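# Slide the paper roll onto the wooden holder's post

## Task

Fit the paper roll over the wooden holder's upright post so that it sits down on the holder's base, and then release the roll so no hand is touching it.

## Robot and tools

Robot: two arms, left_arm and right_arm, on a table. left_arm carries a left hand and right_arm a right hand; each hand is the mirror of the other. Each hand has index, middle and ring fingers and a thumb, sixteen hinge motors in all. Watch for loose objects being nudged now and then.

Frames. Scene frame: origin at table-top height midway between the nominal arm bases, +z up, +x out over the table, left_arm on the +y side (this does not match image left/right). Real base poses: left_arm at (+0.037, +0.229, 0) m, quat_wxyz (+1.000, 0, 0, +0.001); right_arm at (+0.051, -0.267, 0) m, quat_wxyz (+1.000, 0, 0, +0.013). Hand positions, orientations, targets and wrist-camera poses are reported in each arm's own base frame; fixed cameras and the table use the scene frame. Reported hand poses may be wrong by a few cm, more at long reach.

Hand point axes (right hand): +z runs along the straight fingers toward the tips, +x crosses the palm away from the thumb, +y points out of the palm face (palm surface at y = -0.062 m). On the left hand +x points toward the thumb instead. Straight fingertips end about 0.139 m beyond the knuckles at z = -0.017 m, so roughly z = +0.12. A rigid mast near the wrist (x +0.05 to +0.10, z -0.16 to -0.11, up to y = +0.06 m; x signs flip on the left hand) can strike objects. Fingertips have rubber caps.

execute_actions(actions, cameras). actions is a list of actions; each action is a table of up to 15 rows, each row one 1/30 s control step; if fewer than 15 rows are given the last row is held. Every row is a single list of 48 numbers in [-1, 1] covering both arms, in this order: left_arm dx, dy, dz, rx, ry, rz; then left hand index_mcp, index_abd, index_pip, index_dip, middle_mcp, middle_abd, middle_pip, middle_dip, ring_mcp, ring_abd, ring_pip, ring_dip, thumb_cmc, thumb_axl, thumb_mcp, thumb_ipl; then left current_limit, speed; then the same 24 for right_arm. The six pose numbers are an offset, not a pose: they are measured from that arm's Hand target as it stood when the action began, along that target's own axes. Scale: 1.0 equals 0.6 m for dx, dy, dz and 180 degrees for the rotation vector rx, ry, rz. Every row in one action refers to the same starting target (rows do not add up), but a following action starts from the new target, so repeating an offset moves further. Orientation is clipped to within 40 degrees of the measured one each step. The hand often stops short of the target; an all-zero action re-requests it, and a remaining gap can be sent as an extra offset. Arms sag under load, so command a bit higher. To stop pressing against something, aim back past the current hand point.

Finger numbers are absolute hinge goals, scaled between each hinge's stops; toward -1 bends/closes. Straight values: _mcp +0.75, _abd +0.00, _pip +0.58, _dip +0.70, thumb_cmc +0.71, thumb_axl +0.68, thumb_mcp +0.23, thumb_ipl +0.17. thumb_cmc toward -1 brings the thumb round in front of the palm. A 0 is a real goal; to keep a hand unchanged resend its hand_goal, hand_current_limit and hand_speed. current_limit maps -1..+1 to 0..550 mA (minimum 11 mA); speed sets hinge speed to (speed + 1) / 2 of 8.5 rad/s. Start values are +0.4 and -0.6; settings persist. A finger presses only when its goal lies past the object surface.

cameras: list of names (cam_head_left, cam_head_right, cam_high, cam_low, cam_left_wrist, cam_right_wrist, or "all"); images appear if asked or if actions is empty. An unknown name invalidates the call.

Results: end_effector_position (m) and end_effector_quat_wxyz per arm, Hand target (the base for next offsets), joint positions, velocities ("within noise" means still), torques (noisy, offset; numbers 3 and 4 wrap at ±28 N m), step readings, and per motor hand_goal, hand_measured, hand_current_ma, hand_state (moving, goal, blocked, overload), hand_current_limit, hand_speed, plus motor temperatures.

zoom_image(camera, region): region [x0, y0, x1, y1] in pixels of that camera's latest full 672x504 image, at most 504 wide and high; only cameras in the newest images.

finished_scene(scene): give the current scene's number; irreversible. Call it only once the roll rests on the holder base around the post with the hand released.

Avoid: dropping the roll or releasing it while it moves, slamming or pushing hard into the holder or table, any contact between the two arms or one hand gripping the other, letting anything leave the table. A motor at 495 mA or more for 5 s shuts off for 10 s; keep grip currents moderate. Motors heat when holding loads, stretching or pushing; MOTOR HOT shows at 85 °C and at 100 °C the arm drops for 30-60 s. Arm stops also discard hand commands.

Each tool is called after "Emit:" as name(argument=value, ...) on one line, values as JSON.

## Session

Emit:
execute_actions(actions=[])

Scene clock: 0.00 s.
left_arm: end_effector_position=(+0.5832, -0.0298, +0.1962) hand_goal=(+0.754, +0.000, +0.576, +0.696, +0.754, +0.000, +0.576, +0.696, +0.754, +0.000, +0.576, +0.696, +0.714, +0.678, +0.226, +0.168) hand_measured=(+0.754, +0.000, +0.576, +0.696, +0.754, +0.000, +0.576, +0.696, +0.754, +0.000, +0.576, +0.696, +0.714, +0.678, +0.226, +0.168) hand_current_ma=(+0, +0, +0, +0, +0, +0, +0, +0, +0, +0, +0, +0, +0, +0, +0, +0) hand_state=(goal, goal, goal, goal, goal, goal, goal, goal, goal, goal, goal, goal, goal, goal, goal, goal) hand_current_limit=0.40 hand_speed=-0.60 end_effector_quat_wxyz=(+0.029, +0.725, +0.686, -0.062) | right_arm: end_effector_position=(+0.2008, -0.2120, +0.1940) hand_goal=(+0.754, +0.000, +0.576, +0.696, +0.754, +0.000, +0.576, +0.696, +0.754, +0.000, +0.576, +0.696, +0.714, +0.678, +0.226, +0.168) hand_measured=(+0.754, +0.000, +0.576, +0.696, +0.754, +0.000, +0.576, +0.696, +0.754, +0.000, +0.576, +0.696, +0.714, +0.678, +0.226, +0.168) hand_current_ma=(+0, +0, +0, +0, +0, +0, +0, +0, +0, +0, +0, +0, +0, +0, +0, +0) hand_state=(goal, goal, goal, goal, goal, goal, goal, goal, goal, goal, goal, goal, goal, goal, goal, goal) hand_current_limit=0.40 hand_speed=-0.60 end_effector_quat_wxyz=(+0.270, +0.770, +0.574, -0.066)
Joint positions: left_arm=[-0.049 1.681 1.548 -1.481 0.13 0.009] | right_arm=[-0.764 0.456 0.478 -1.067 0.212 -0.531]
Joint velocities: within noise
Joint torques (N m): no reading
Motor temperatures (°C): left_arm=[26 25 30 25 24 24] | right_arm=[31 31 40 24 23 27]
Heat: left arm: hottest elbow 30 °C; right arm: hottest elbow 40 °C.
Hand target: left_arm +0.5908, -0.0302, +0.2073; +0.038, +0.725, +0.685, -0.053 | right_arm +0.2045, -0.2155, +0.2114; +0.285, +0.768, +0.570, -0.063

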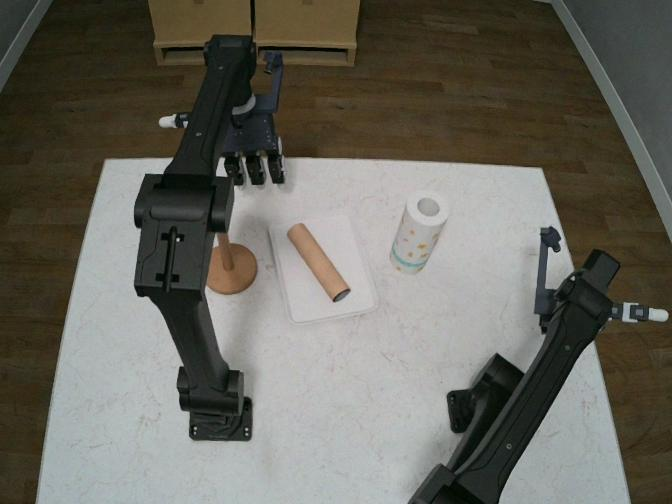

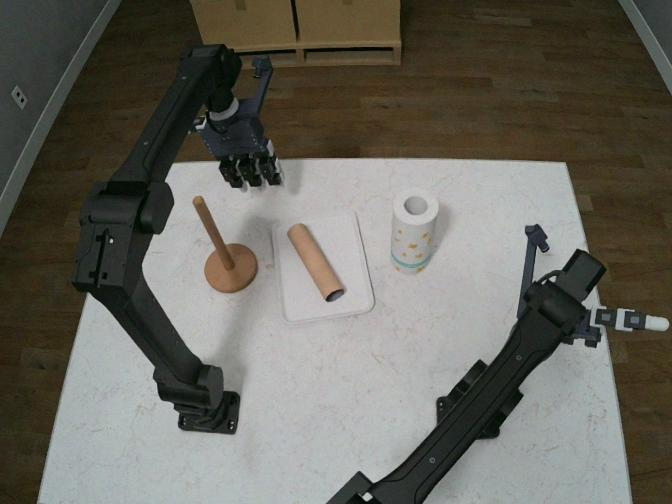

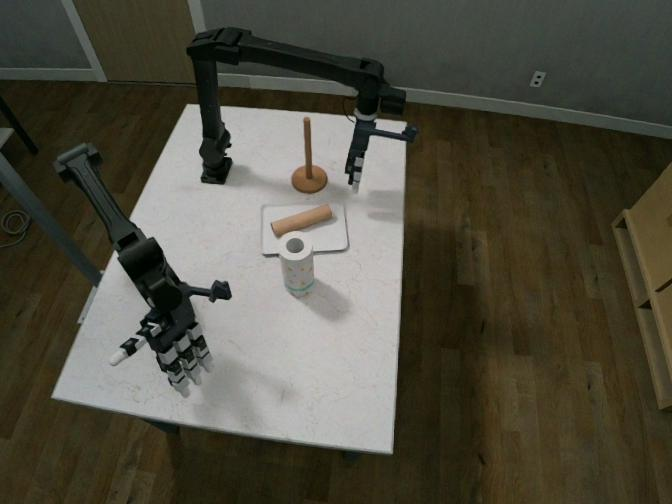

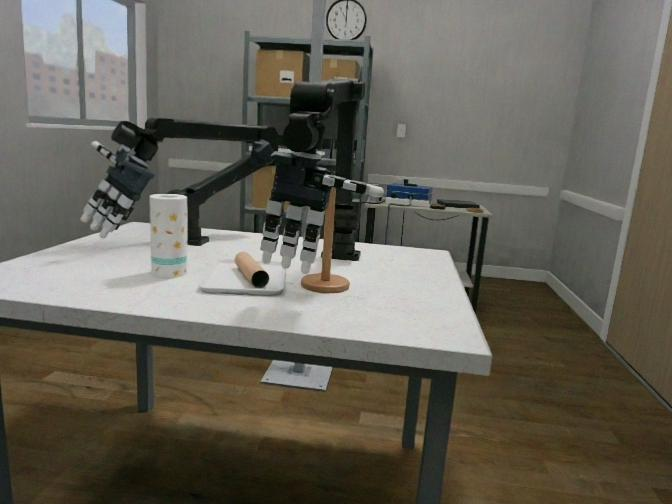

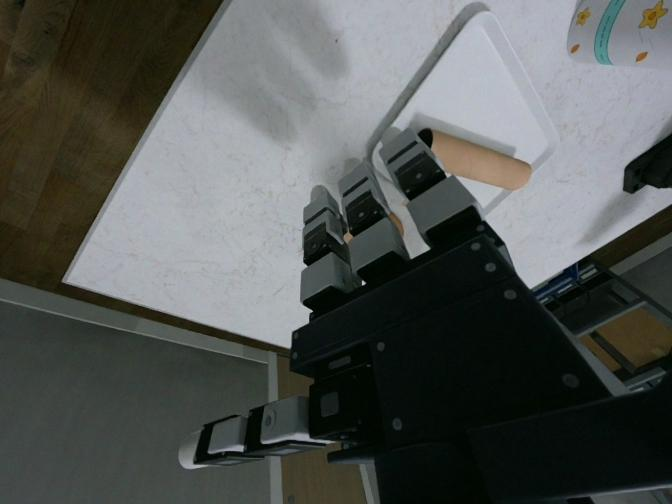

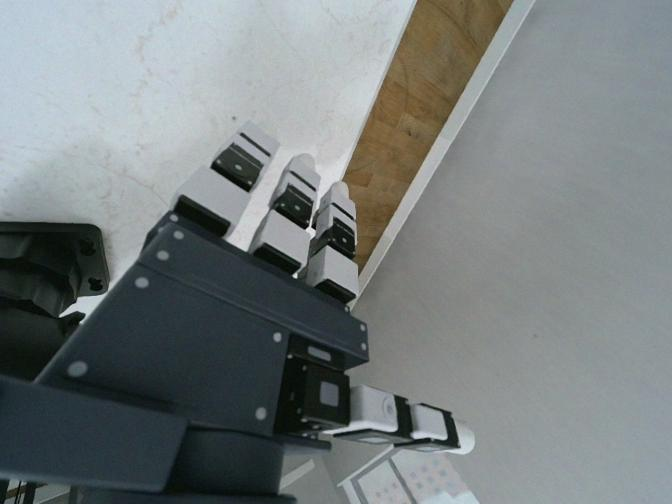

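Emit:
zoom_image(camera="cam_head_right", region=[370, 170, 470, 290])

Emit:
zoom_image(camera="cam_high", region=[250, 215, 350, 315])

Emit:
zoom_image(camera="cam_low", region=[130, 180, 370, 310])

Emit:
zoom_image(camera="cam_head_left", region=[200, 180, 470, 340])

Scaled by 4.200 from the camera's 672x504 image, which has a finer 960x720 frame.

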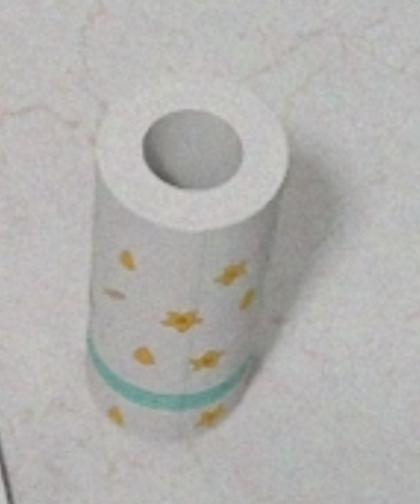

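Scaled by 5.040 from the camera's 672x504 image, which has a finer 960x720 frame.

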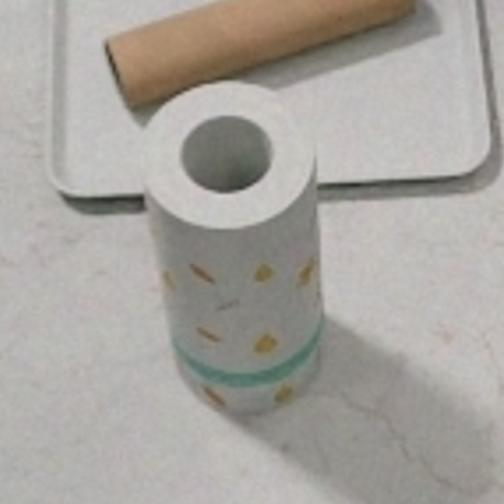

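Scaled by 2.100 from the camera's 672x504 image, which has a finer 960x720 frame.

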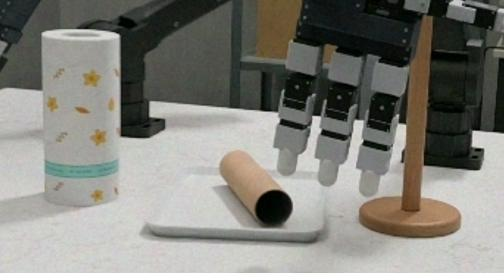

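Scaled by 1.867 from the camera's 672x504 image, which has a finer 960x720 frame.

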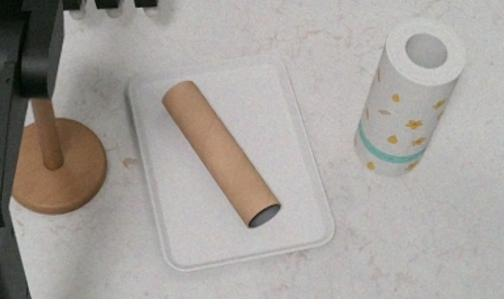

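Emit:
execute_actions(actions=[[[-0.0502,-0.0005,-0.1277,-0.0578,0.08,0.0628,0.754,0,0.576,0.696,0.754,0,0.576,0.696,0.754,0,0.576,0.696,0.714,0.678,0.226,0.168,0.4,-0.6,0,0,0,0,0,0,0.754,0,0.576,0.696,0.754,0,0.576,0.696,0.754,0,0.576,0.696,0.714,0.678,0.226,0.168,0.4,-0.6]],[[-0.092,-0.0038,-0.1325,-0.0578,0.08,0.0628,0.754,0,0.576,0.696,0.754,0,0.576,0.696,0.754,0,0.576,0.696,0.714,0.678,0.226,0.168,0.4,-0.6,0,0,0,0,0,0,0.754,0,0.576,0.696,0.754,0,0.576,0.696,0.754,0,0.576,0.696,0.714,0.678,0.226,0.168,0.4,-0.6]],[[-0.1198,0.0053,-0.1132,-0.0578,0.08,0.0628,0.754,0,0.576,0.696,0.754,0,0.576,0.696,0.754,0,0.576,0.696,0.714,0.678,0.226,0.168,0.4,-0.6,0,0,0,0,0,0,0.754,0,0.576,0.696,0.754,0,0.576,0.696,0.754,0,0.576,0.696,0.714,0.678,0.226,0.168,0.4,-0.6]]], cameras=["cam_low","cam_head_right"])

Scene clock: 236.70 s.
left_arm: end_effector_position=(+0.5106, -0.1936, +0.3896) hand_goal=(+0.754, +0.000, +0.576, +0.696, +0.754, +0.000, +0.576, +0.696, +0.754, +0.000, +0.576, +0.696, +0.714, +0.678, +0.226, +0.168) hand_measured=(+0.754, -0.002, +0.576, +0.696, +0.754, -0.002, +0.576, +0.696, +0.754, -0.002, +0.576, +0.696, +0.714, +0.678, +0.222, +0.168) hand_current_ma=(+0, +0, +0, +0, +0, -1, +0, +0, +0, -1, +0, +0, +0, +0, -4, +0) hand_state=(goal, goal, goal, goal, goal, goal, goal, goal, goal, goal, goal, goal, goal, goal, goal, goal) hand_current_limit=0.40 hand_speed=-0.60 end_effector_quat_wxyz=(-0.010, +0.821, +0.408, +0.400) | right_arm: end_effector_position=(+0.2008, -0.2120, +0.1940) hand_goal=(+0.754, +0.000, +0.576, +0.696, +0.754, +0.000, +0.576, +0.696, +0.754, +0.000, +0.576, +0.696, +0.714, +0.678, +0.226, +0.168) hand_measured=(+0.754, +0.000, +0.576, +0.696, +0.754, +0.000, +0.576, +0.696, +0.754, +0.000, +0.576, +0.696, +0.714, +0.678, +0.224, +0.168) hand_current_ma=(+0, +0, +0, +0, +0, +0, +0, +0, +0, +0, +0, +0, +0, +0, -1, +0) hand_state=(goal, goal, goal, goal, goal, goal, goal, goal, goal, goal, goal, goal, goal, goal, goal, goal) hand_current_limit=0.40 hand_speed=-0.60 end_effector_quat_wxyz=(+0.270, +0.770, +0.574, -0.066)
Joint positions: left_arm=[-0.565 1.277 1.326 -1.125 -0.69 0.265] | right_arm=[-0.764 0.456 0.478 -1.067 0.212 -0.531]
Joint torques (N m): left_arm=[0.67 -12.51 8.12 2.24 -0.91 0.12] | right_arm=[-0.15 1.44 11.59 1.17 0.37 0]
Motor temperatures (°C): left_arm=[26 29 39 25 24 24] | right_arm=[30 31 52 24 23 27]
Heat: left arm: hottest elbow 39 °C; right arm: hottest elbow 52 °C.
Hand target: left_arm +0.5106, -0.1901, +0.3872; -0.010, +0.820, +0.407, +0.403 | right_arm +0.2045, -0.2155, +0.2114; +0.285, +0.768, +0.570, -0.063
Off the commanded pose: left_arm 0.004 m, 0 deg | right_arm 0.018 m, 2 deg.
Step readings (end_effector_position of left_arm | right_arm):
0: (+0.5832, -0.0298, +0.1962) | (+0.2008, -0.2120, +0.1940)
1: (+0.5833, -0.0289, +0.1964) | (+0.2008, -0.2120, +0.1940)
2: (+0.5840, -0.0254, +0.1980) | (+0.2008, -0.2120, +0.1940)
4: (+0.5876, -0.0192, +0.2081) | (+0.2008, -0.2120, +0.1940)
8: (+0.5897, -0.0317, +0.2506) | (+0.2008, -0.2120, +0.1940)
15: (+0.5822, -0.0481, +0.2973) | (+0.2008, -0.2120, +0.1940)
16: (+0.5827, -0.0473, +0.2977) | (+0.2008, -0.2120, +0.1940)
17: (+0.5839, -0.0463, +0.2986) | (+0.2008, -0.2120, +0.1940)
19: (+0.5846, -0.0463, +0.3055) | (+0.2008, -0.2120, +0.1940)
23: (+0.5713, -0.0851, +0.3292) | (+0.2008, -0.2120, +0.1940)
30: (+0.5571, -0.1122, +0.3708) | (+0.2008, -0.2120, +0.1940)
31: (+0.5572, -0.1112, +0.3717) | (+0.2008, -0.2120, +0.1940)
32: (+0.5575, -0.1092, +0.3735) | (+0.2008, -0.2120, +0.1940)
34: (+0.5514, -0.1133, +0.3741) | (+0.2008, -0.2120, +0.1940)
38: (+0.5239, -0.1640, +0.3739) | (+0.2008, -0.2120, +0.1940)
45: (+0.5106, -0.1933, +0.3918) | (+0.2008, -0.2120, +0.1940)
Images, in order (width x height): cam_head_right 672x504, cam_low 672x504.

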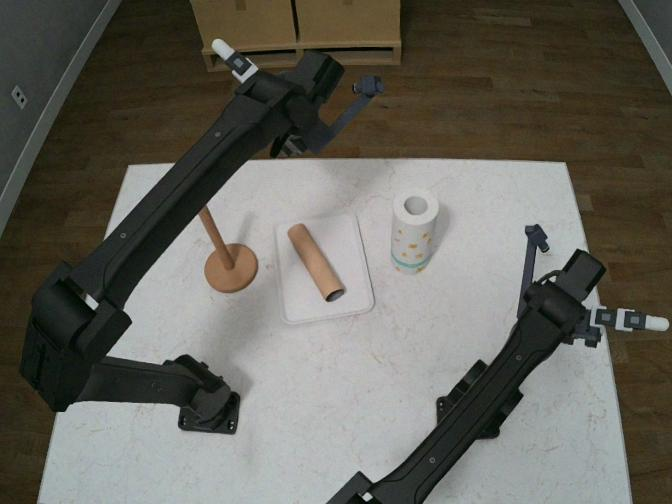

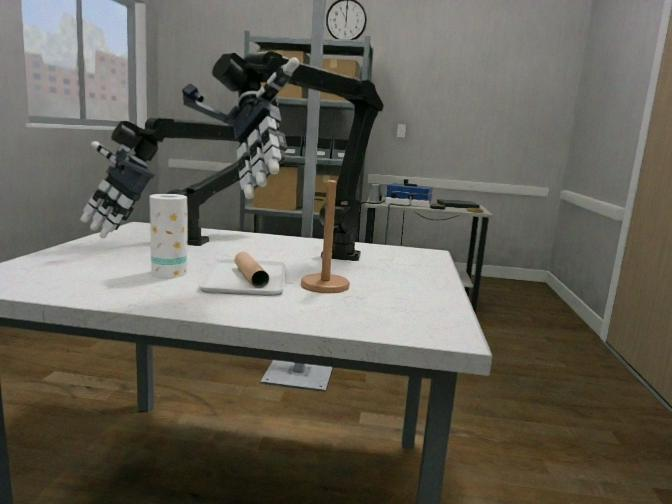

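Emit:
execute_actions(actions=[[[-0.1163,0.0328,-0.1003,-0.0578,0.08,0.0628,0.754,0,0.576,0.696,0.754,0,0.576,0.696,0.754,0,0.576,0.696,0.3,0.678,0.226,0.168,0.4,-0.6,0,0,0,0,0,0,0.754,0,0.576,0.696,0.754,0,0.576,0.696,0.754,0,0.576,0.696,0.714,0.678,0.226,0.168,0.4,-0.6]],[[-0.067,0.0662,-0.0958,-0.0578,0.08,0.0628,0.754,0,0.576,0.696,0.754,0,0.576,0.696,0.754,0,0.576,0.696,-0.3,0.678,0.226,0.168,0.4,-0.6,0,0,0,0,0,0,0.754,0,0.576,0.696,0.754,0,0.576,0.696,0.754,0,0.576,0.696,0.714,0.678,0.226,0.168,0.4,-0.6]],[[-0.0185,0.0527,-0.0722,-0.0578,0.08,0.0628,0.754,0,0.576,0.696,0.754,0,0.576,0.696,0.754,0,0.576,0.696,-0.743,0.678,0.226,0.168,0.4,-0.6,0,0,0,0,0,0,0.754,0,0.576,0.696,0.754,0,0.576,0.696,0.754,0,0.576,0.696,0.714,0.678,0.226,0.168,0.4,-0.6]]], cameras=["cam_low","cam_head_right","cam_high","cam_head_left"])

Scene clock: 247.73 s.
left_arm: end_effector_position=(+0.3842, -0.3884, +0.3890) hand_goal=(+0.754, +0.000, +0.576, +0.696, +0.754, +0.000, +0.576, +0.696, +0.754, +0.000, +0.576, +0.696, -0.742, +0.678, +0.226, +0.168) hand_measured=(+0.756, -0.004, +0.576, +0.696, +0.756, -0.004, +0.576, +0.696, +0.756, -0.004, +0.576, +0.696, -0.748, +0.678, +0.224, +0.168) hand_current_ma=(+1, -2, +0, +0, +1, -2, +0, +0, +1, -2, +0, +0, -7, +0, -2, +0) hand_state=(goal, goal, goal, goal, goal, goal, goal, goal, goal, goal, goal, goal, goal, goal, goal, goal) hand_current_limit=0.40 hand_speed=-0.60 end_effector_quat_wxyz=(-0.069, +0.720, +0.038, +0.689) | right_arm: end_effector_position=(+0.2008, -0.2120, +0.1940) hand_goal=(+0.754, +0.000, +0.576, +0.696, +0.754, +0.000, +0.576, +0.696, +0.754, +0.000, +0.576, +0.696, +0.714, +0.678, +0.226, +0.168) hand_measured=(+0.754, +0.000, +0.576, +0.696, +0.754, +0.000, +0.576, +0.696, +0.754, +0.000, +0.576, +0.696, +0.714, +0.678, +0.224, +0.168) hand_current_ma=(+0, +0, +0, +0, +0, +0, +0, +0, +0, +0, +0, +0, +0, +0, -1, +0) hand_state=(goal, goal, goal, goal, goal, goal, goal, goal, goal, goal, goal, goal, goal, goal, goal, goal) hand_current_limit=0.40 hand_speed=-0.60 end_effector_quat_wxyz=(+0.270, +0.770, +0.574, -0.066)
Joint positions: left_arm=[-1.027 1.206 0.877 0.224 -1.178 1.521] | right_arm=[-0.764 0.456 0.478 -1.067 0.212 -0.531]
Joint torques (N m): left_arm=[0.97 -11.69 8.08 2.89 -0.11 0.04] | right_arm=[0.09 0.97 11.45 1.39 0.28 0.05]
Heat: left arm: hottest elbow 37 °C; right arm: hottest elbow 52 °C.
Hand target: left_arm +0.3867, -0.3829, +0.3876; -0.055, +0.671, +0.009, +0.739 | right_arm +0.2045, -0.2155, +0.2114; +0.285, +0.768, +0.570, -0.063
Off the commanded pose: left_arm 0.006 m, 9 deg | right_arm 0.018 m, 2 deg.
Step readings (end_effector_position of left_arm | right_arm):
0: (+0.5106, -0.1936, +0.3895) | (+0.2008, -0.2120, +0.1940)
1: (+0.5108, -0.1929, +0.3897) | (+0.2008, -0.2120, +0.1940)
2: (+0.5106, -0.1912, +0.3924) | (+0.2008, -0.2120, +0.1940)
4: (+0.5024, -0.1979, +0.3957) | (+0.2008, -0.2120, +0.1940)
8: (+0.4716, -0.2472, +0.3887) | (+0.2008, -0.2120, +0.1940)
15: (+0.4614, -0.2745, +0.3849) | (+0.2008, -0.2120, +0.1940)
16: (+0.4615, -0.2744, +0.3854) | (+0.2008, -0.2120, +0.1940)
17: (+0.4613, -0.2727, +0.3887) | (+0.2008, -0.2120, +0.1940)
19: (+0.4549, -0.2776, +0.3958) | (+0.2008, -0.2120, +0.1940)
23: (+0.4295, -0.3174, +0.3960) | (+0.2008, -0.2120, +0.1940)
30: (+0.4193, -0.3435, +0.3900) | (+0.2008, -0.2120, +0.1940)
31: (+0.4193, -0.3442, +0.3894) | (+0.2008, -0.2120, +0.1940)
32: (+0.4189, -0.3438, +0.3899) | (+0.2008, -0.2120, +0.1940)
34: (+0.4150, -0.3452, +0.3923) | (+0.2008, -0.2120, +0.1940)
38: (+0.3981, -0.3687, +0.3948) | (+0.2008, -0.2120, +0.1940)
45: (+0.3850, -0.3889, +0.3903) | (+0.2008, -0.2120, +0.1940)
Images, in order (width x height): cam_head_left 672x504, cam_head_right 672x504, cam_high 672x504, cam_low 672x504.

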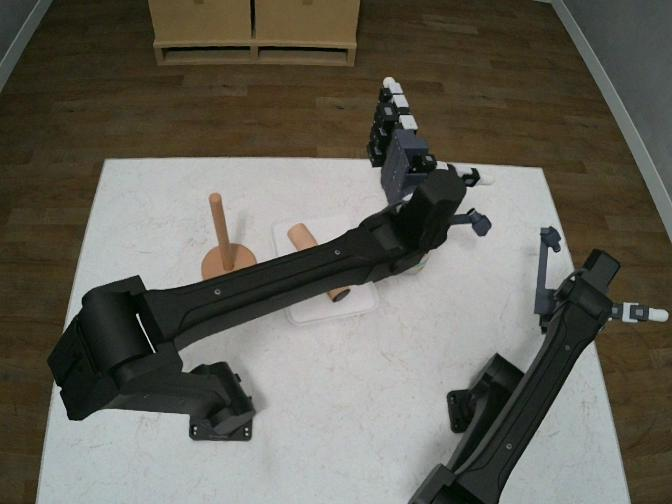

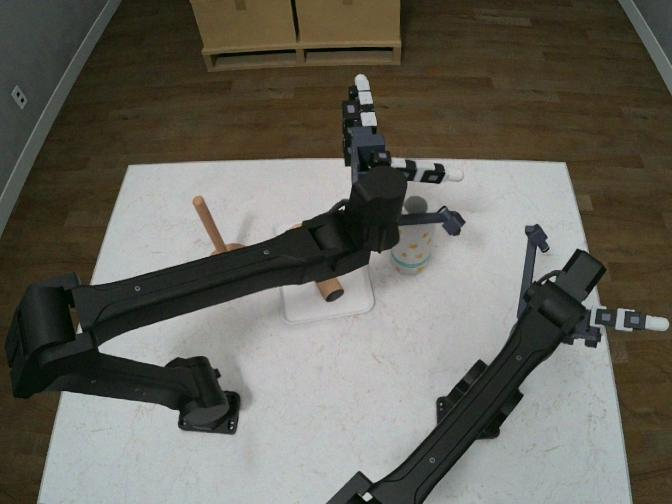

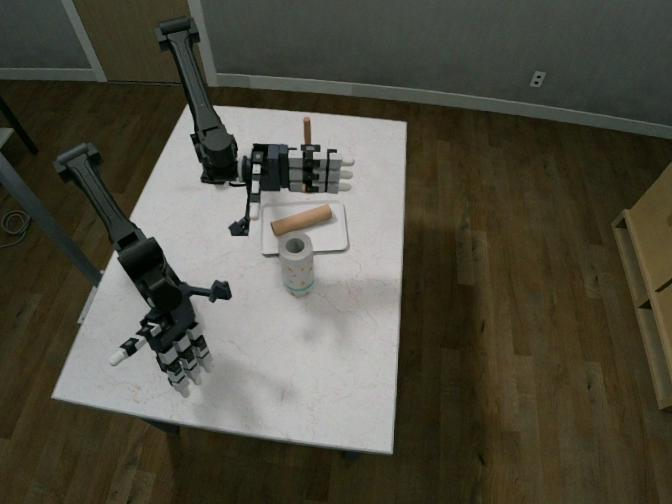

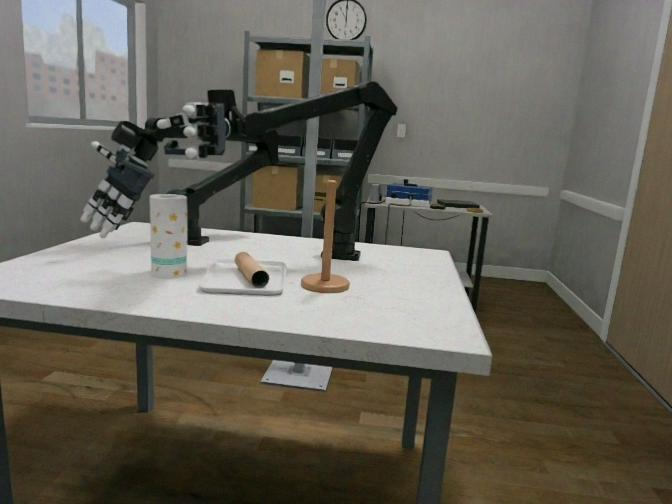

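Emit:
execute_actions(actions=[[[-0.149,0.0095,-0.015,0,0,0,0.754,0,0.576,0.696,0.754,0,0.576,0.696,0.754,0,0.576,0.696,-0.743,0.678,0.226,0.168,0.4,-0.6,0,0,0,0,0,0,0.754,0,0.576,0.696,0.754,0,0.576,0.696,0.754,0,0.576,0.696,0.714,0.678,0.226,0.168,0.4,-0.6]]], cameras=["cam_low","cam_head_right","cam_high","cam_left_wrist"])

Emit:
zoom_image(camera="cam_high", region=[220, 140, 370, 310])

Emit:
zoom_image(camera="cam_low", region=[120, 120, 300, 300])

Scene clock: 256.20 s.
left_arm: end_effector_position=(+0.3826, -0.3866, +0.3076) hand_goal=(+0.754, +0.000, +0.576, +0.696, +0.754, +0.000, +0.576, +0.696, +0.754, +0.000, +0.576, +0.696, -0.742, +0.678, +0.226, +0.168) hand_measured=(+0.756, -0.004, +0.576, +0.696, +0.756, -0.004, +0.576, +0.696, +0.754, -0.004, +0.576, +0.696, -0.750, +0.678, +0.224, +0.168) hand_current_ma=(+1, -2, +0, +0, +1, -2, +0, +0, +0, -2, +0, +0, -9, +0, -1, +0) hand_state=(goal, goal, goal, goal, goal, goal, goal, goal, goal, goal, goal, goal, goal, goal, goal, goal) hand_current_limit=0.40 hand_speed=-0.60 end_effector_quat_wxyz=(-0.047, +0.677, +0.012, +0.734) | right_arm: end_effector_position=(+0.2008, -0.2120, +0.1940) hand_goal=(+0.754, +0.000, +0.576, +0.696, +0.754, +0.000, +0.576, +0.696, +0.754, +0.000, +0.576, +0.696, +0.714, +0.678, +0.226, +0.168) hand_measured=(+0.754, +0.000, +0.576, +0.696, +0.754, +0.000, +0.576, +0.696, +0.754, +0.000, +0.576, +0.696, +0.714, +0.678, +0.224, +0.168) hand_current_ma=(+0, +0, +0, +0, +0, +0, +0, +0, +0, +0, +0, +0, +0, +0, -1, +0) hand_state=(goal, goal, goal, goal, goal, goal, goal, goal, goal, goal, goal, goal, goal, goal, goal, goal) hand_current_limit=0.40 hand_speed=-0.60 end_effector_quat_wxyz=(+0.270, +0.770, +0.574, -0.066)
Joint positions: left_arm=[-0.993 1.38 0.655 0.898 -1.068 1.768] | right_arm=[-0.764 0.456 0.478 -1.067 0.212 -0.531]
Joint torques (N m): left_arm=[1.03 -10.17 6.74 2.91 0.19 0.05] | right_arm=[-0.79 0.91 11.55 1.26 0.31 0.05]
Heat: left arm: hottest elbow 36 °C; right arm: hottest elbow 52 °C.
Hand target: left_arm +0.3866, -0.3831, +0.2975; -0.055, +0.671, +0.009, +0.739 | right_arm +0.2045, -0.2155, +0.2114; +0.285, +0.768, +0.570, -0.063
Off the commanded pose: left_arm 0.011 m, 1 deg | right_arm 0.018 m, 2 deg.
Step readings (end_effector_position of left_arm | right_arm):
0: (+0.3842, -0.3884, +0.3890) | (+0.2008, -0.2120, +0.1940)
1: (+0.3839, -0.3885, +0.3887) | (+0.2008, -0.2120, +0.1940)
2: (+0.3828, -0.3888, +0.3880) | (+0.2008, -0.2120, +0.1940)
4: (+0.3800, -0.3859, +0.3790) | (+0.2008, -0.2120, +0.1940)
8: (+0.3768, -0.3809, +0.3300) | (+0.2008, -0.2120, +0.1940)
15: (+0.3834, -0.3863, +0.2941) | (+0.2008, -0.2120, +0.1940)
Images, in order (width x height): cam_head_right 672x504, cam_high 672x504, cam_low 672x504, cam_left_wrist 672x504.

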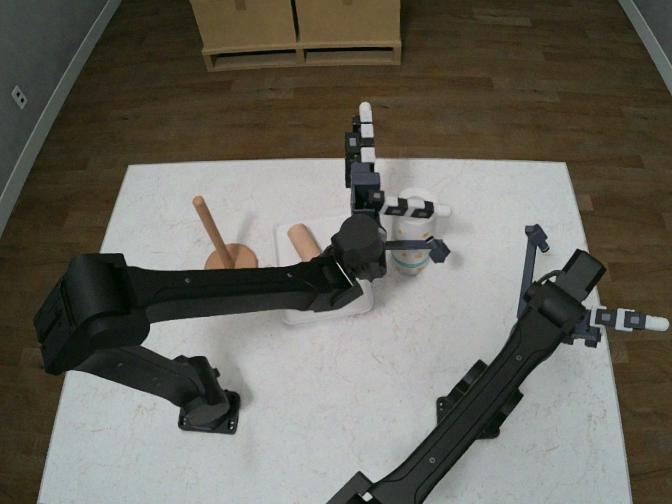

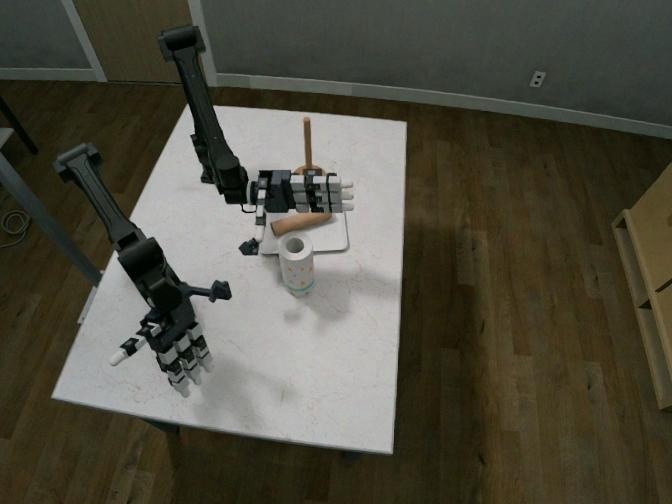

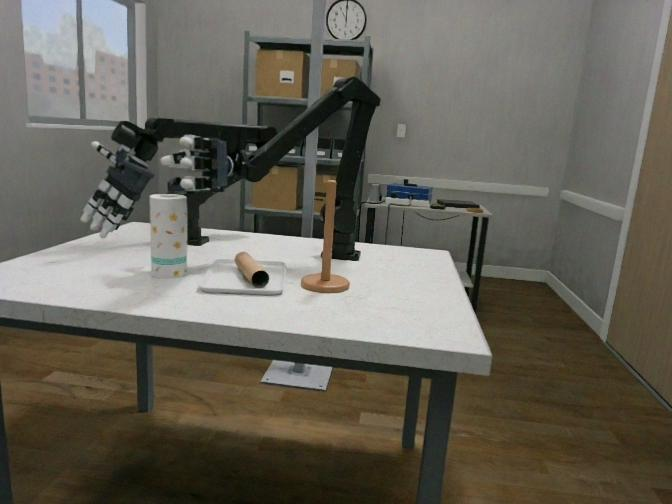

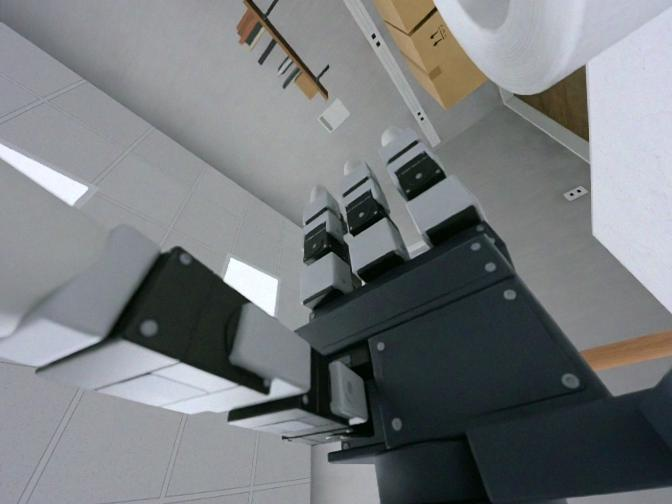

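Scaled by 2.965 from the camera's 672x504 image, which has a finer 960x720 frame.

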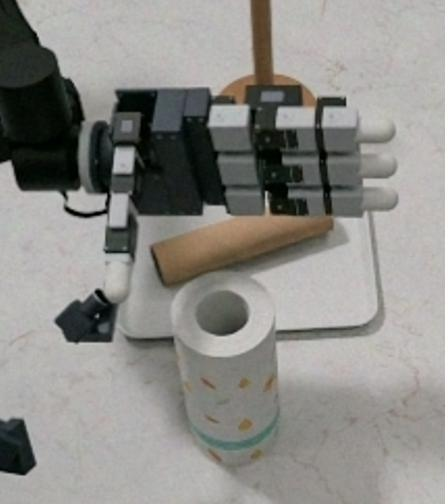

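Scaled by 2.800 from the camera's 672x504 image, which has a finer 960x720 frame.

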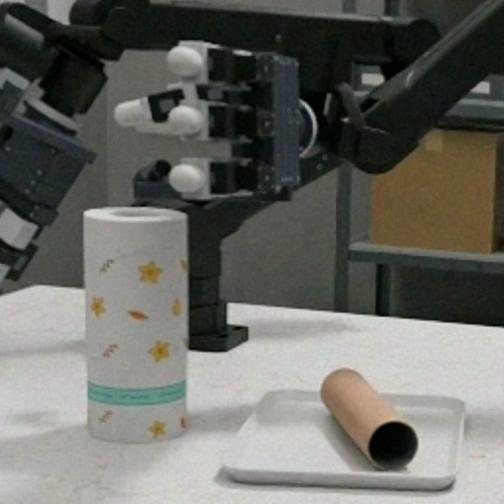

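Emit:
execute_actions(actions=[[[-0.1531,0.0098,-0.0154,0,0,0,0.754,0,0.576,0.696,0.754,0,0.576,0.696,0.754,0,0.576,0.696,-0.743,0.678,0.226,0.168,0.4,-0.6,0,0,0,0,0,0,0.754,0,0.576,0.696,0.754,0,0.576,0.696,0.754,0,0.576,0.696,0.714,0.678,0.226,0.168,0.4,-0.6]]], cameras=["cam_low","cam_head_right","cam_high","cam_left_wrist"])

Emit:
zoom_image(camera="cam_high", region=[220, 160, 370, 310])

Emit:
zoom_image(camera="cam_low", region=[120, 140, 300, 300])

Emit:
zoom_image(camera="cam_head_right", region=[310, 130, 490, 310])

Scene clock: 273.63 s.
left_arm: end_effector_position=(+0.3804, -0.3842, +0.2031) hand_goal=(+0.754, +0.000, +0.576, +0.696, +0.754, +0.000, +0.576, +0.696, +0.754, +0.000, +0.576, +0.696, -0.742, +0.678, +0.226, +0.168) hand_measured=(+0.754, -0.004, +0.576, +0.696, +0.754, -0.004, +0.576, +0.696, +0.754, -0.004, +0.576, +0.696, -0.750, +0.678, +0.224, +0.168) hand_current_ma=(+0, -2, +0, +0, +0, -2, +0, +0, +0, -2, +0, +0, -10, +0, -1, +0) hand_state=(goal, goal, goal, goal, goal, goal, goal, goal, goal, goal, goal, goal, goal, goal, goal, goal) hand_current_limit=0.40 hand_speed=-0.60 end_effector_quat_wxyz=(-0.053, +0.676, +0.003, +0.735) | right_arm: end_effector_position=(+0.2008, -0.2120, +0.1940) hand_goal=(+0.754, +0.000, +0.576, +0.696, +0.754, +0.000, +0.576, +0.696, +0.754, +0.000, +0.576, +0.696, +0.714, +0.678, +0.226, +0.168) hand_measured=(+0.754, +0.000, +0.576, +0.696, +0.754, +0.000, +0.576, +0.696, +0.754, +0.000, +0.576, +0.696, +0.714, +0.678, +0.224, +0.168) hand_current_ma=(+0, +0, +0, +0, +0, +0, +0, +0, +0, +0, +0, +0, +0, +0, -1, +0) hand_state=(goal, goal, goal, goal, goal, goal, goal, goal, goal, goal, goal, goal, goal, goal, goal, goal) hand_current_limit=0.40 hand_speed=-0.60 end_effector_quat_wxyz=(+0.270, +0.770, +0.574, -0.066)
Joint positions: left_arm=[-0.992 1.673 0.565 1.287 -1.062 1.795] | right_arm=[-0.764 0.456 0.478 -1.067 0.212 -0.531]
Joint torques (N m): left_arm=[1.08 -12.28 5.96 2.91 0.15 0.02] | right_arm=[-0.85 1.14 11.37 1.36 0.35 0.06]
Heat: left arm: hottest elbow 35 °C; right arm: hottest elbow 52 °C.
Hand target: left_arm +0.3866, -0.3832, +0.2050; -0.056, +0.671, +0.009, +0.739 | right_arm +0.2045, -0.2155, +0.2114; +0.285, +0.768, +0.570, -0.063
Off the commanded pose: left_arm 0.007 m, 1 deg | right_arm 0.018 m, 2 deg.
Step readings (end_effector_position of left_arm | right_arm):
0: (+0.3826, -0.3866, +0.3076) | (+0.2008, -0.2120, +0.1940)
1: (+0.3825, -0.3867, +0.3071) | (+0.2008, -0.2120, +0.1940)
2: (+0.3818, -0.3862, +0.3065) | (+0.2008, -0.2120, +0.1940)
4: (+0.3802, -0.3846, +0.2954) | (+0.2008, -0.2120, +0.1940)
8: (+0.3797, -0.3836, +0.2321) | (+0.2008, -0.2120, +0.1940)
15: (+0.3813, -0.3858, +0.1924) | (+0.2008, -0.2120, +0.1940)
Images, in order (width x height): cam_head_right 672x504, cam_high 672x504, cam_low 672x504, cam_left_wrist 672x504.

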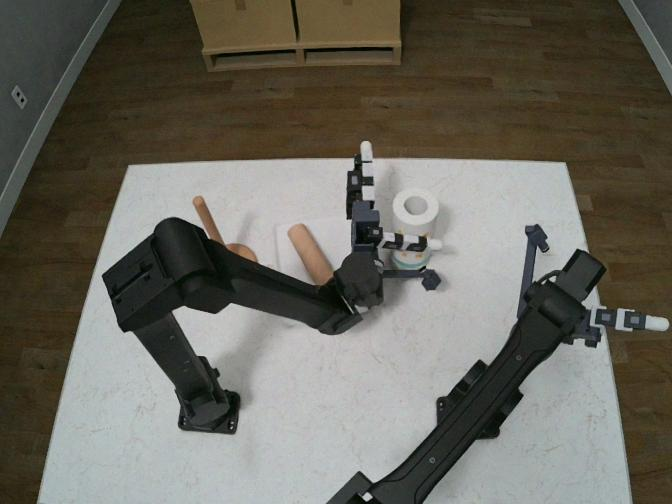

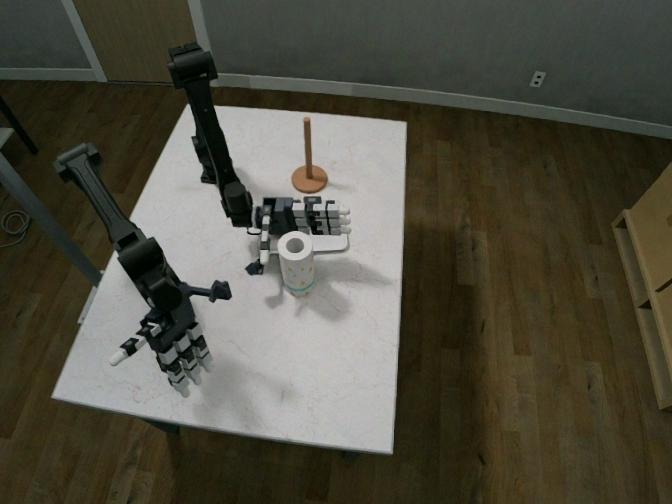

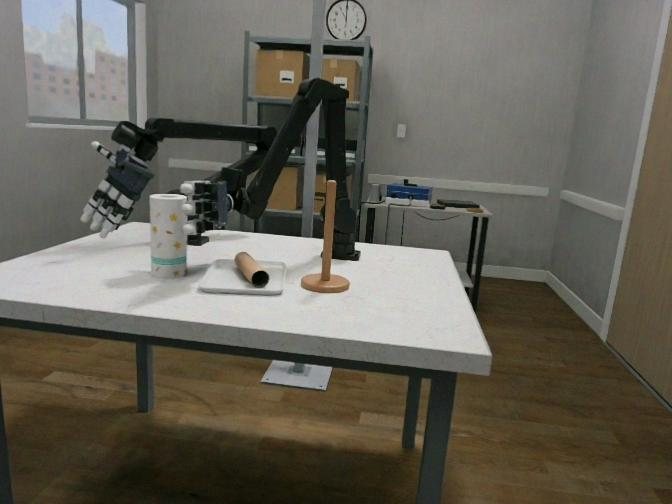

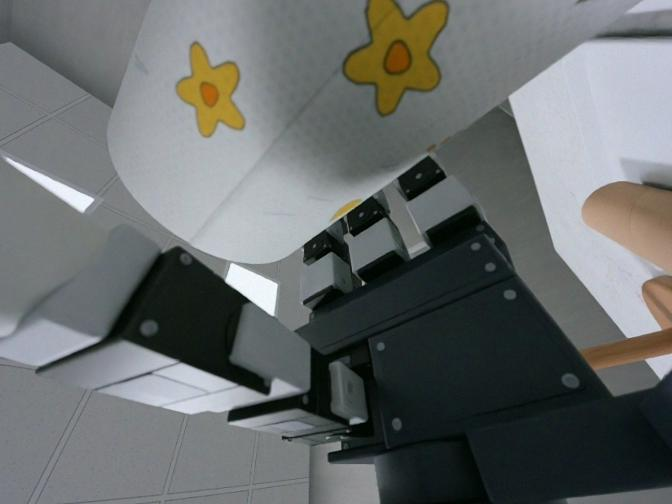

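Scaled by 3.360 from the camera's 672x504 image, which has a finer 960x720 frame.

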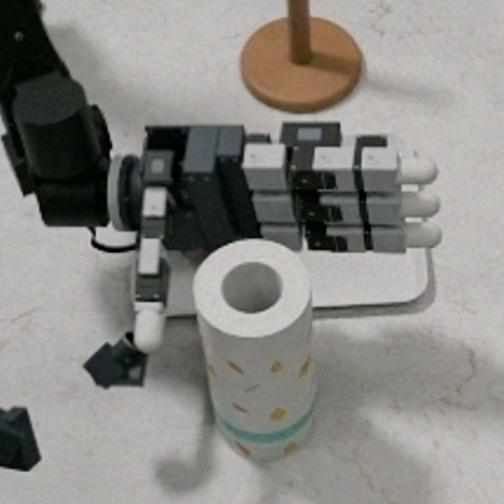

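Scaled by 2.800 from the camera's 672x504 image, which has a finer 960x720 frame.

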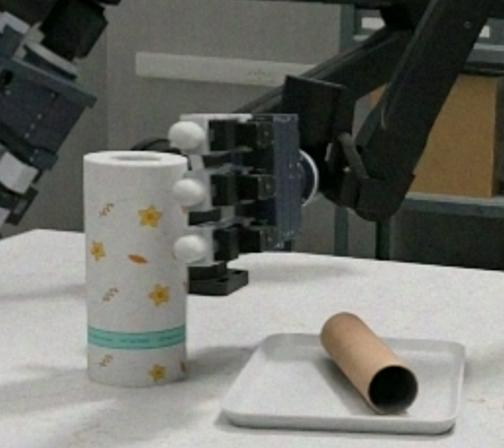

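Scaled by 2.800 from the camera's 672x504 image, which has a finer 960x720 frame.

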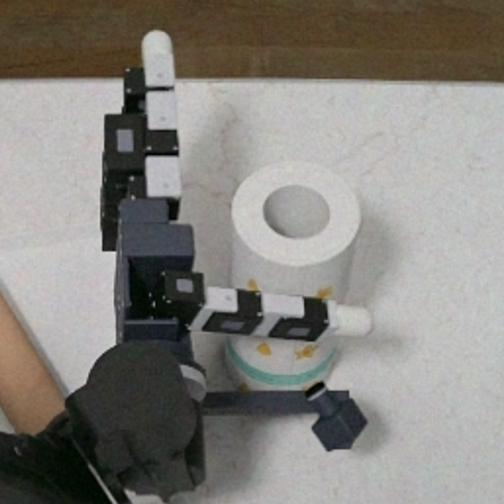

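Emit:
execute_actions(actions=[[[-0.0745,0.03,-0.0075,0,0,0,0.754,0,0.576,0.696,0.754,0,0.576,0.696,0.754,0,0.576,0.696,-0.743,0.678,0.226,0.168,0.4,-0.6,0,0,0,0,0,0,0.754,0,0.576,0.696,0.754,0,0.576,0.696,0.754,0,0.576,0.696,0.714,0.678,0.226,0.168,0.4,-0.6]]], cameras=["cam_low","cam_head_right","cam_high","cam_left_wrist"])

Emit:
zoom_image(camera="cam_high", region=[220, 160, 370, 310])

Emit:
zoom_image(camera="cam_low", region=[120, 160, 300, 310])

Emit:
zoom_image(camera="cam_head_right", region=[290, 150, 460, 320])

Scene clock: 330.80 s.
left_arm: end_effector_position=(+0.3848, -0.3866, +0.1458) hand_goal=(+0.754, +0.000, +0.576, +0.696, +0.754, +0.000, +0.576, +0.696, +0.754, +0.000, +0.576, +0.696, -0.742, +0.678, +0.226, +0.168) hand_measured=(+0.754, -0.004, +0.576, +0.696, +0.754, -0.004, +0.576, +0.696, +0.754, -0.004, +0.576, +0.696, -0.750, +0.678, +0.224, +0.168) hand_current_ma=(+0, -2, +0, +0, +0, -2, +0, +0, +0, -2, +0, +0, -10, +0, -1, +0) hand_state=(goal, goal, goal, goal, goal, goal, goal, goal, goal, goal, goal, goal, goal, goal, goal, goal) hand_current_limit=0.40 hand_speed=-0.60 end_effector_quat_wxyz=(-0.068, +0.680, -0.002, +0.730) | right_arm: end_effector_position=(+0.2008, -0.2120, +0.1940) hand_goal=(+0.754, +0.000, +0.576, +0.696, +0.754, +0.000, +0.576, +0.696, +0.754, +0.000, +0.576, +0.696, +0.714, +0.678, +0.226, +0.168) hand_measured=(+0.754, +0.000, +0.576, +0.696, +0.754, +0.000, +0.576, +0.696, +0.754, +0.000, +0.576, +0.696, +0.714, +0.678, +0.224, +0.168) hand_current_ma=(+0, +0, +0, +0, +0, +0, +0, +0, +0, +0, +0, +0, +0, +0, -1, +0) hand_state=(goal, goal, goal, goal, goal, goal, goal, goal, goal, goal, goal, goal, goal, goal, goal, goal) hand_current_limit=0.40 hand_speed=-0.60 end_effector_quat_wxyz=(+0.270, +0.770, +0.574, -0.066)
Joint positions: left_arm=[-0.992 1.865 0.578 1.448 -1.076 1.808] | right_arm=[-0.764 0.456 0.478 -1.067 0.212 -0.531]
Joint torques (N m): left_arm=[-0.38 -14.51 6.22 2.93 0.02 0.02] | right_arm=[0.21 0.91 11.58 1.05 0.34 0.06]
Motor temperatures (°C): left_arm=[26 27 33 26 24 24] | right_arm=[30 30 53 24 23 27]
Heat: left arm: hottest elbow 33 °C; right arm: hottest elbow 53 °C.
Hand target: left_arm +0.3880, -0.3984, +0.1589; -0.055, +0.671, +0.008, +0.739 | right_arm +0.2045, -0.2155, +0.2114; +0.285, +0.768, +0.570, -0.063
Off the commanded pose: left_arm 0.018 m, 2 deg | right_arm 0.018 m, 2 deg.
Step readings (end_effector_position of left_arm | right_arm):
0: (+0.3804, -0.3842, +0.2032) | (+0.2008, -0.2120, +0.1940)
1: (+0.3804, -0.3842, +0.2029) | (+0.2008, -0.2120, +0.1940)
2: (+0.3804, -0.3840, +0.2028) | (+0.2008, -0.2120, +0.1940)
4: (+0.3810, -0.3835, +0.1951) | (+0.2008, -0.2120, +0.1940)
8: (+0.3827, -0.3846, +0.1567) | (+0.2008, -0.2120, +0.1940)
15: (+0.3830, -0.3839, +0.1388) | (+0.2008, -0.2120, +0.1940)
Images, in order (width x height): cam_head_right 672x504, cam_high 672x504, cam_low 672x504, cam_left_wrist 672x504.

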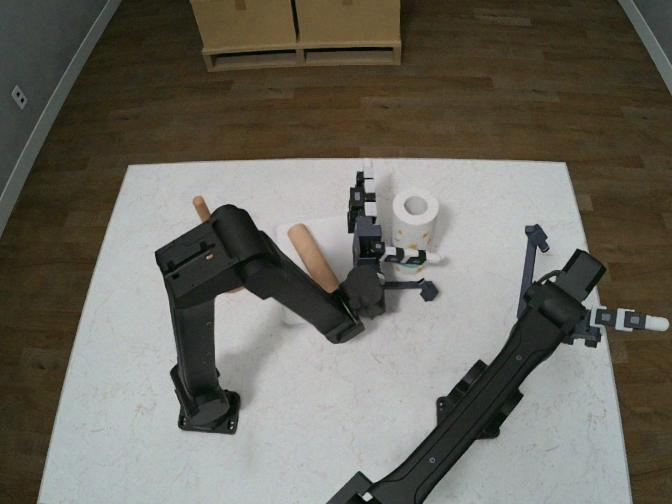

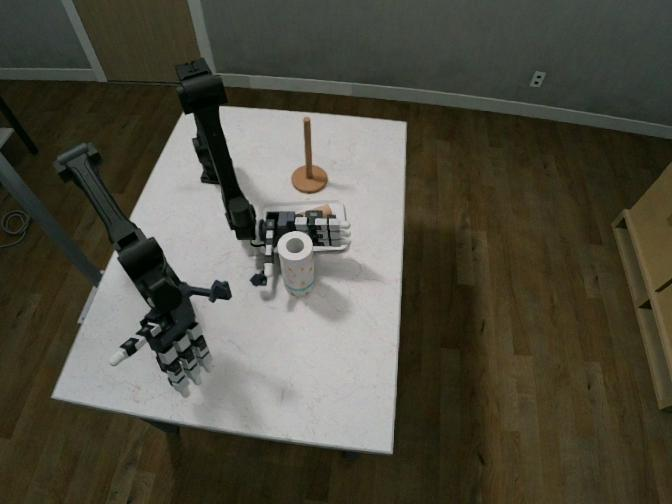

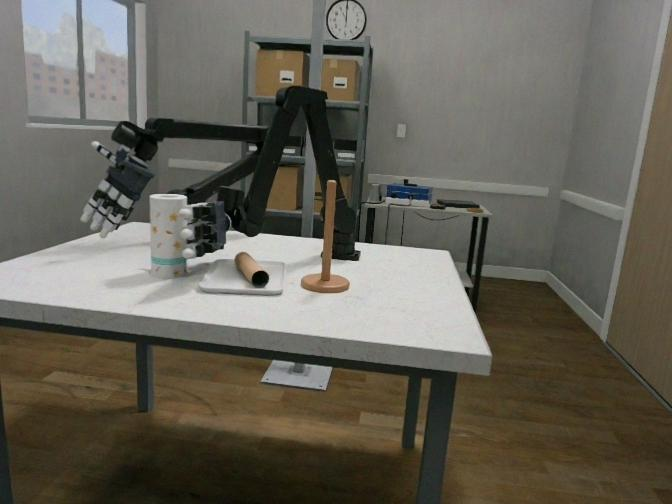

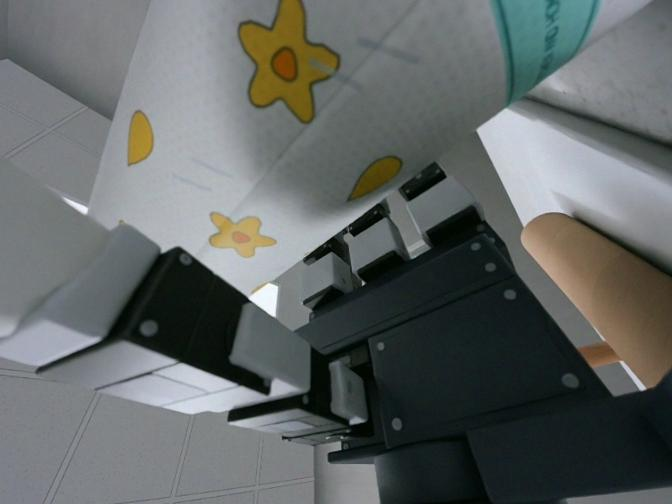

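Scaled by 3.360 from the camera's 672x504 image, which has a finer 960x720 frame.

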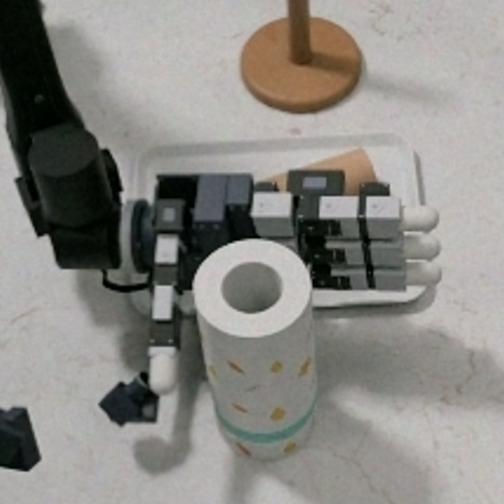

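Scaled by 2.800 from the camera's 672x504 image, which has a finer 960x720 frame.

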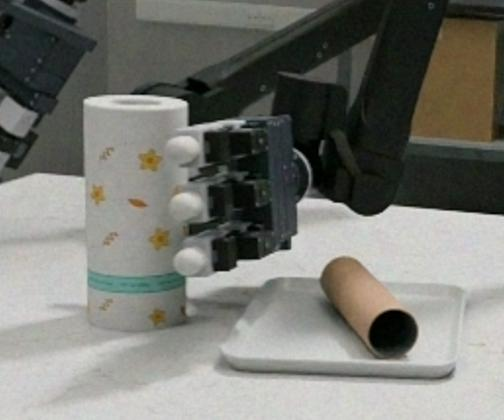

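Scaled by 2.965 from the camera's 672x504 image, which has a finer 960x720 frame.

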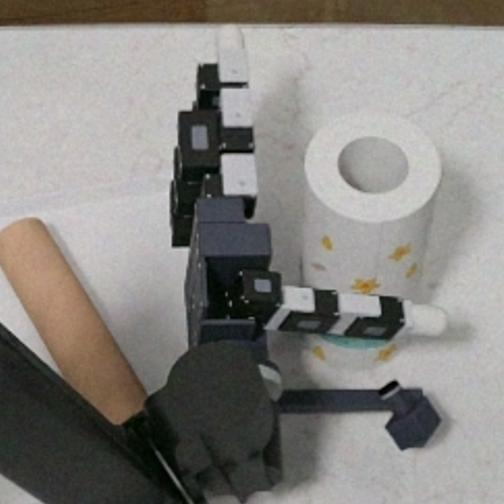

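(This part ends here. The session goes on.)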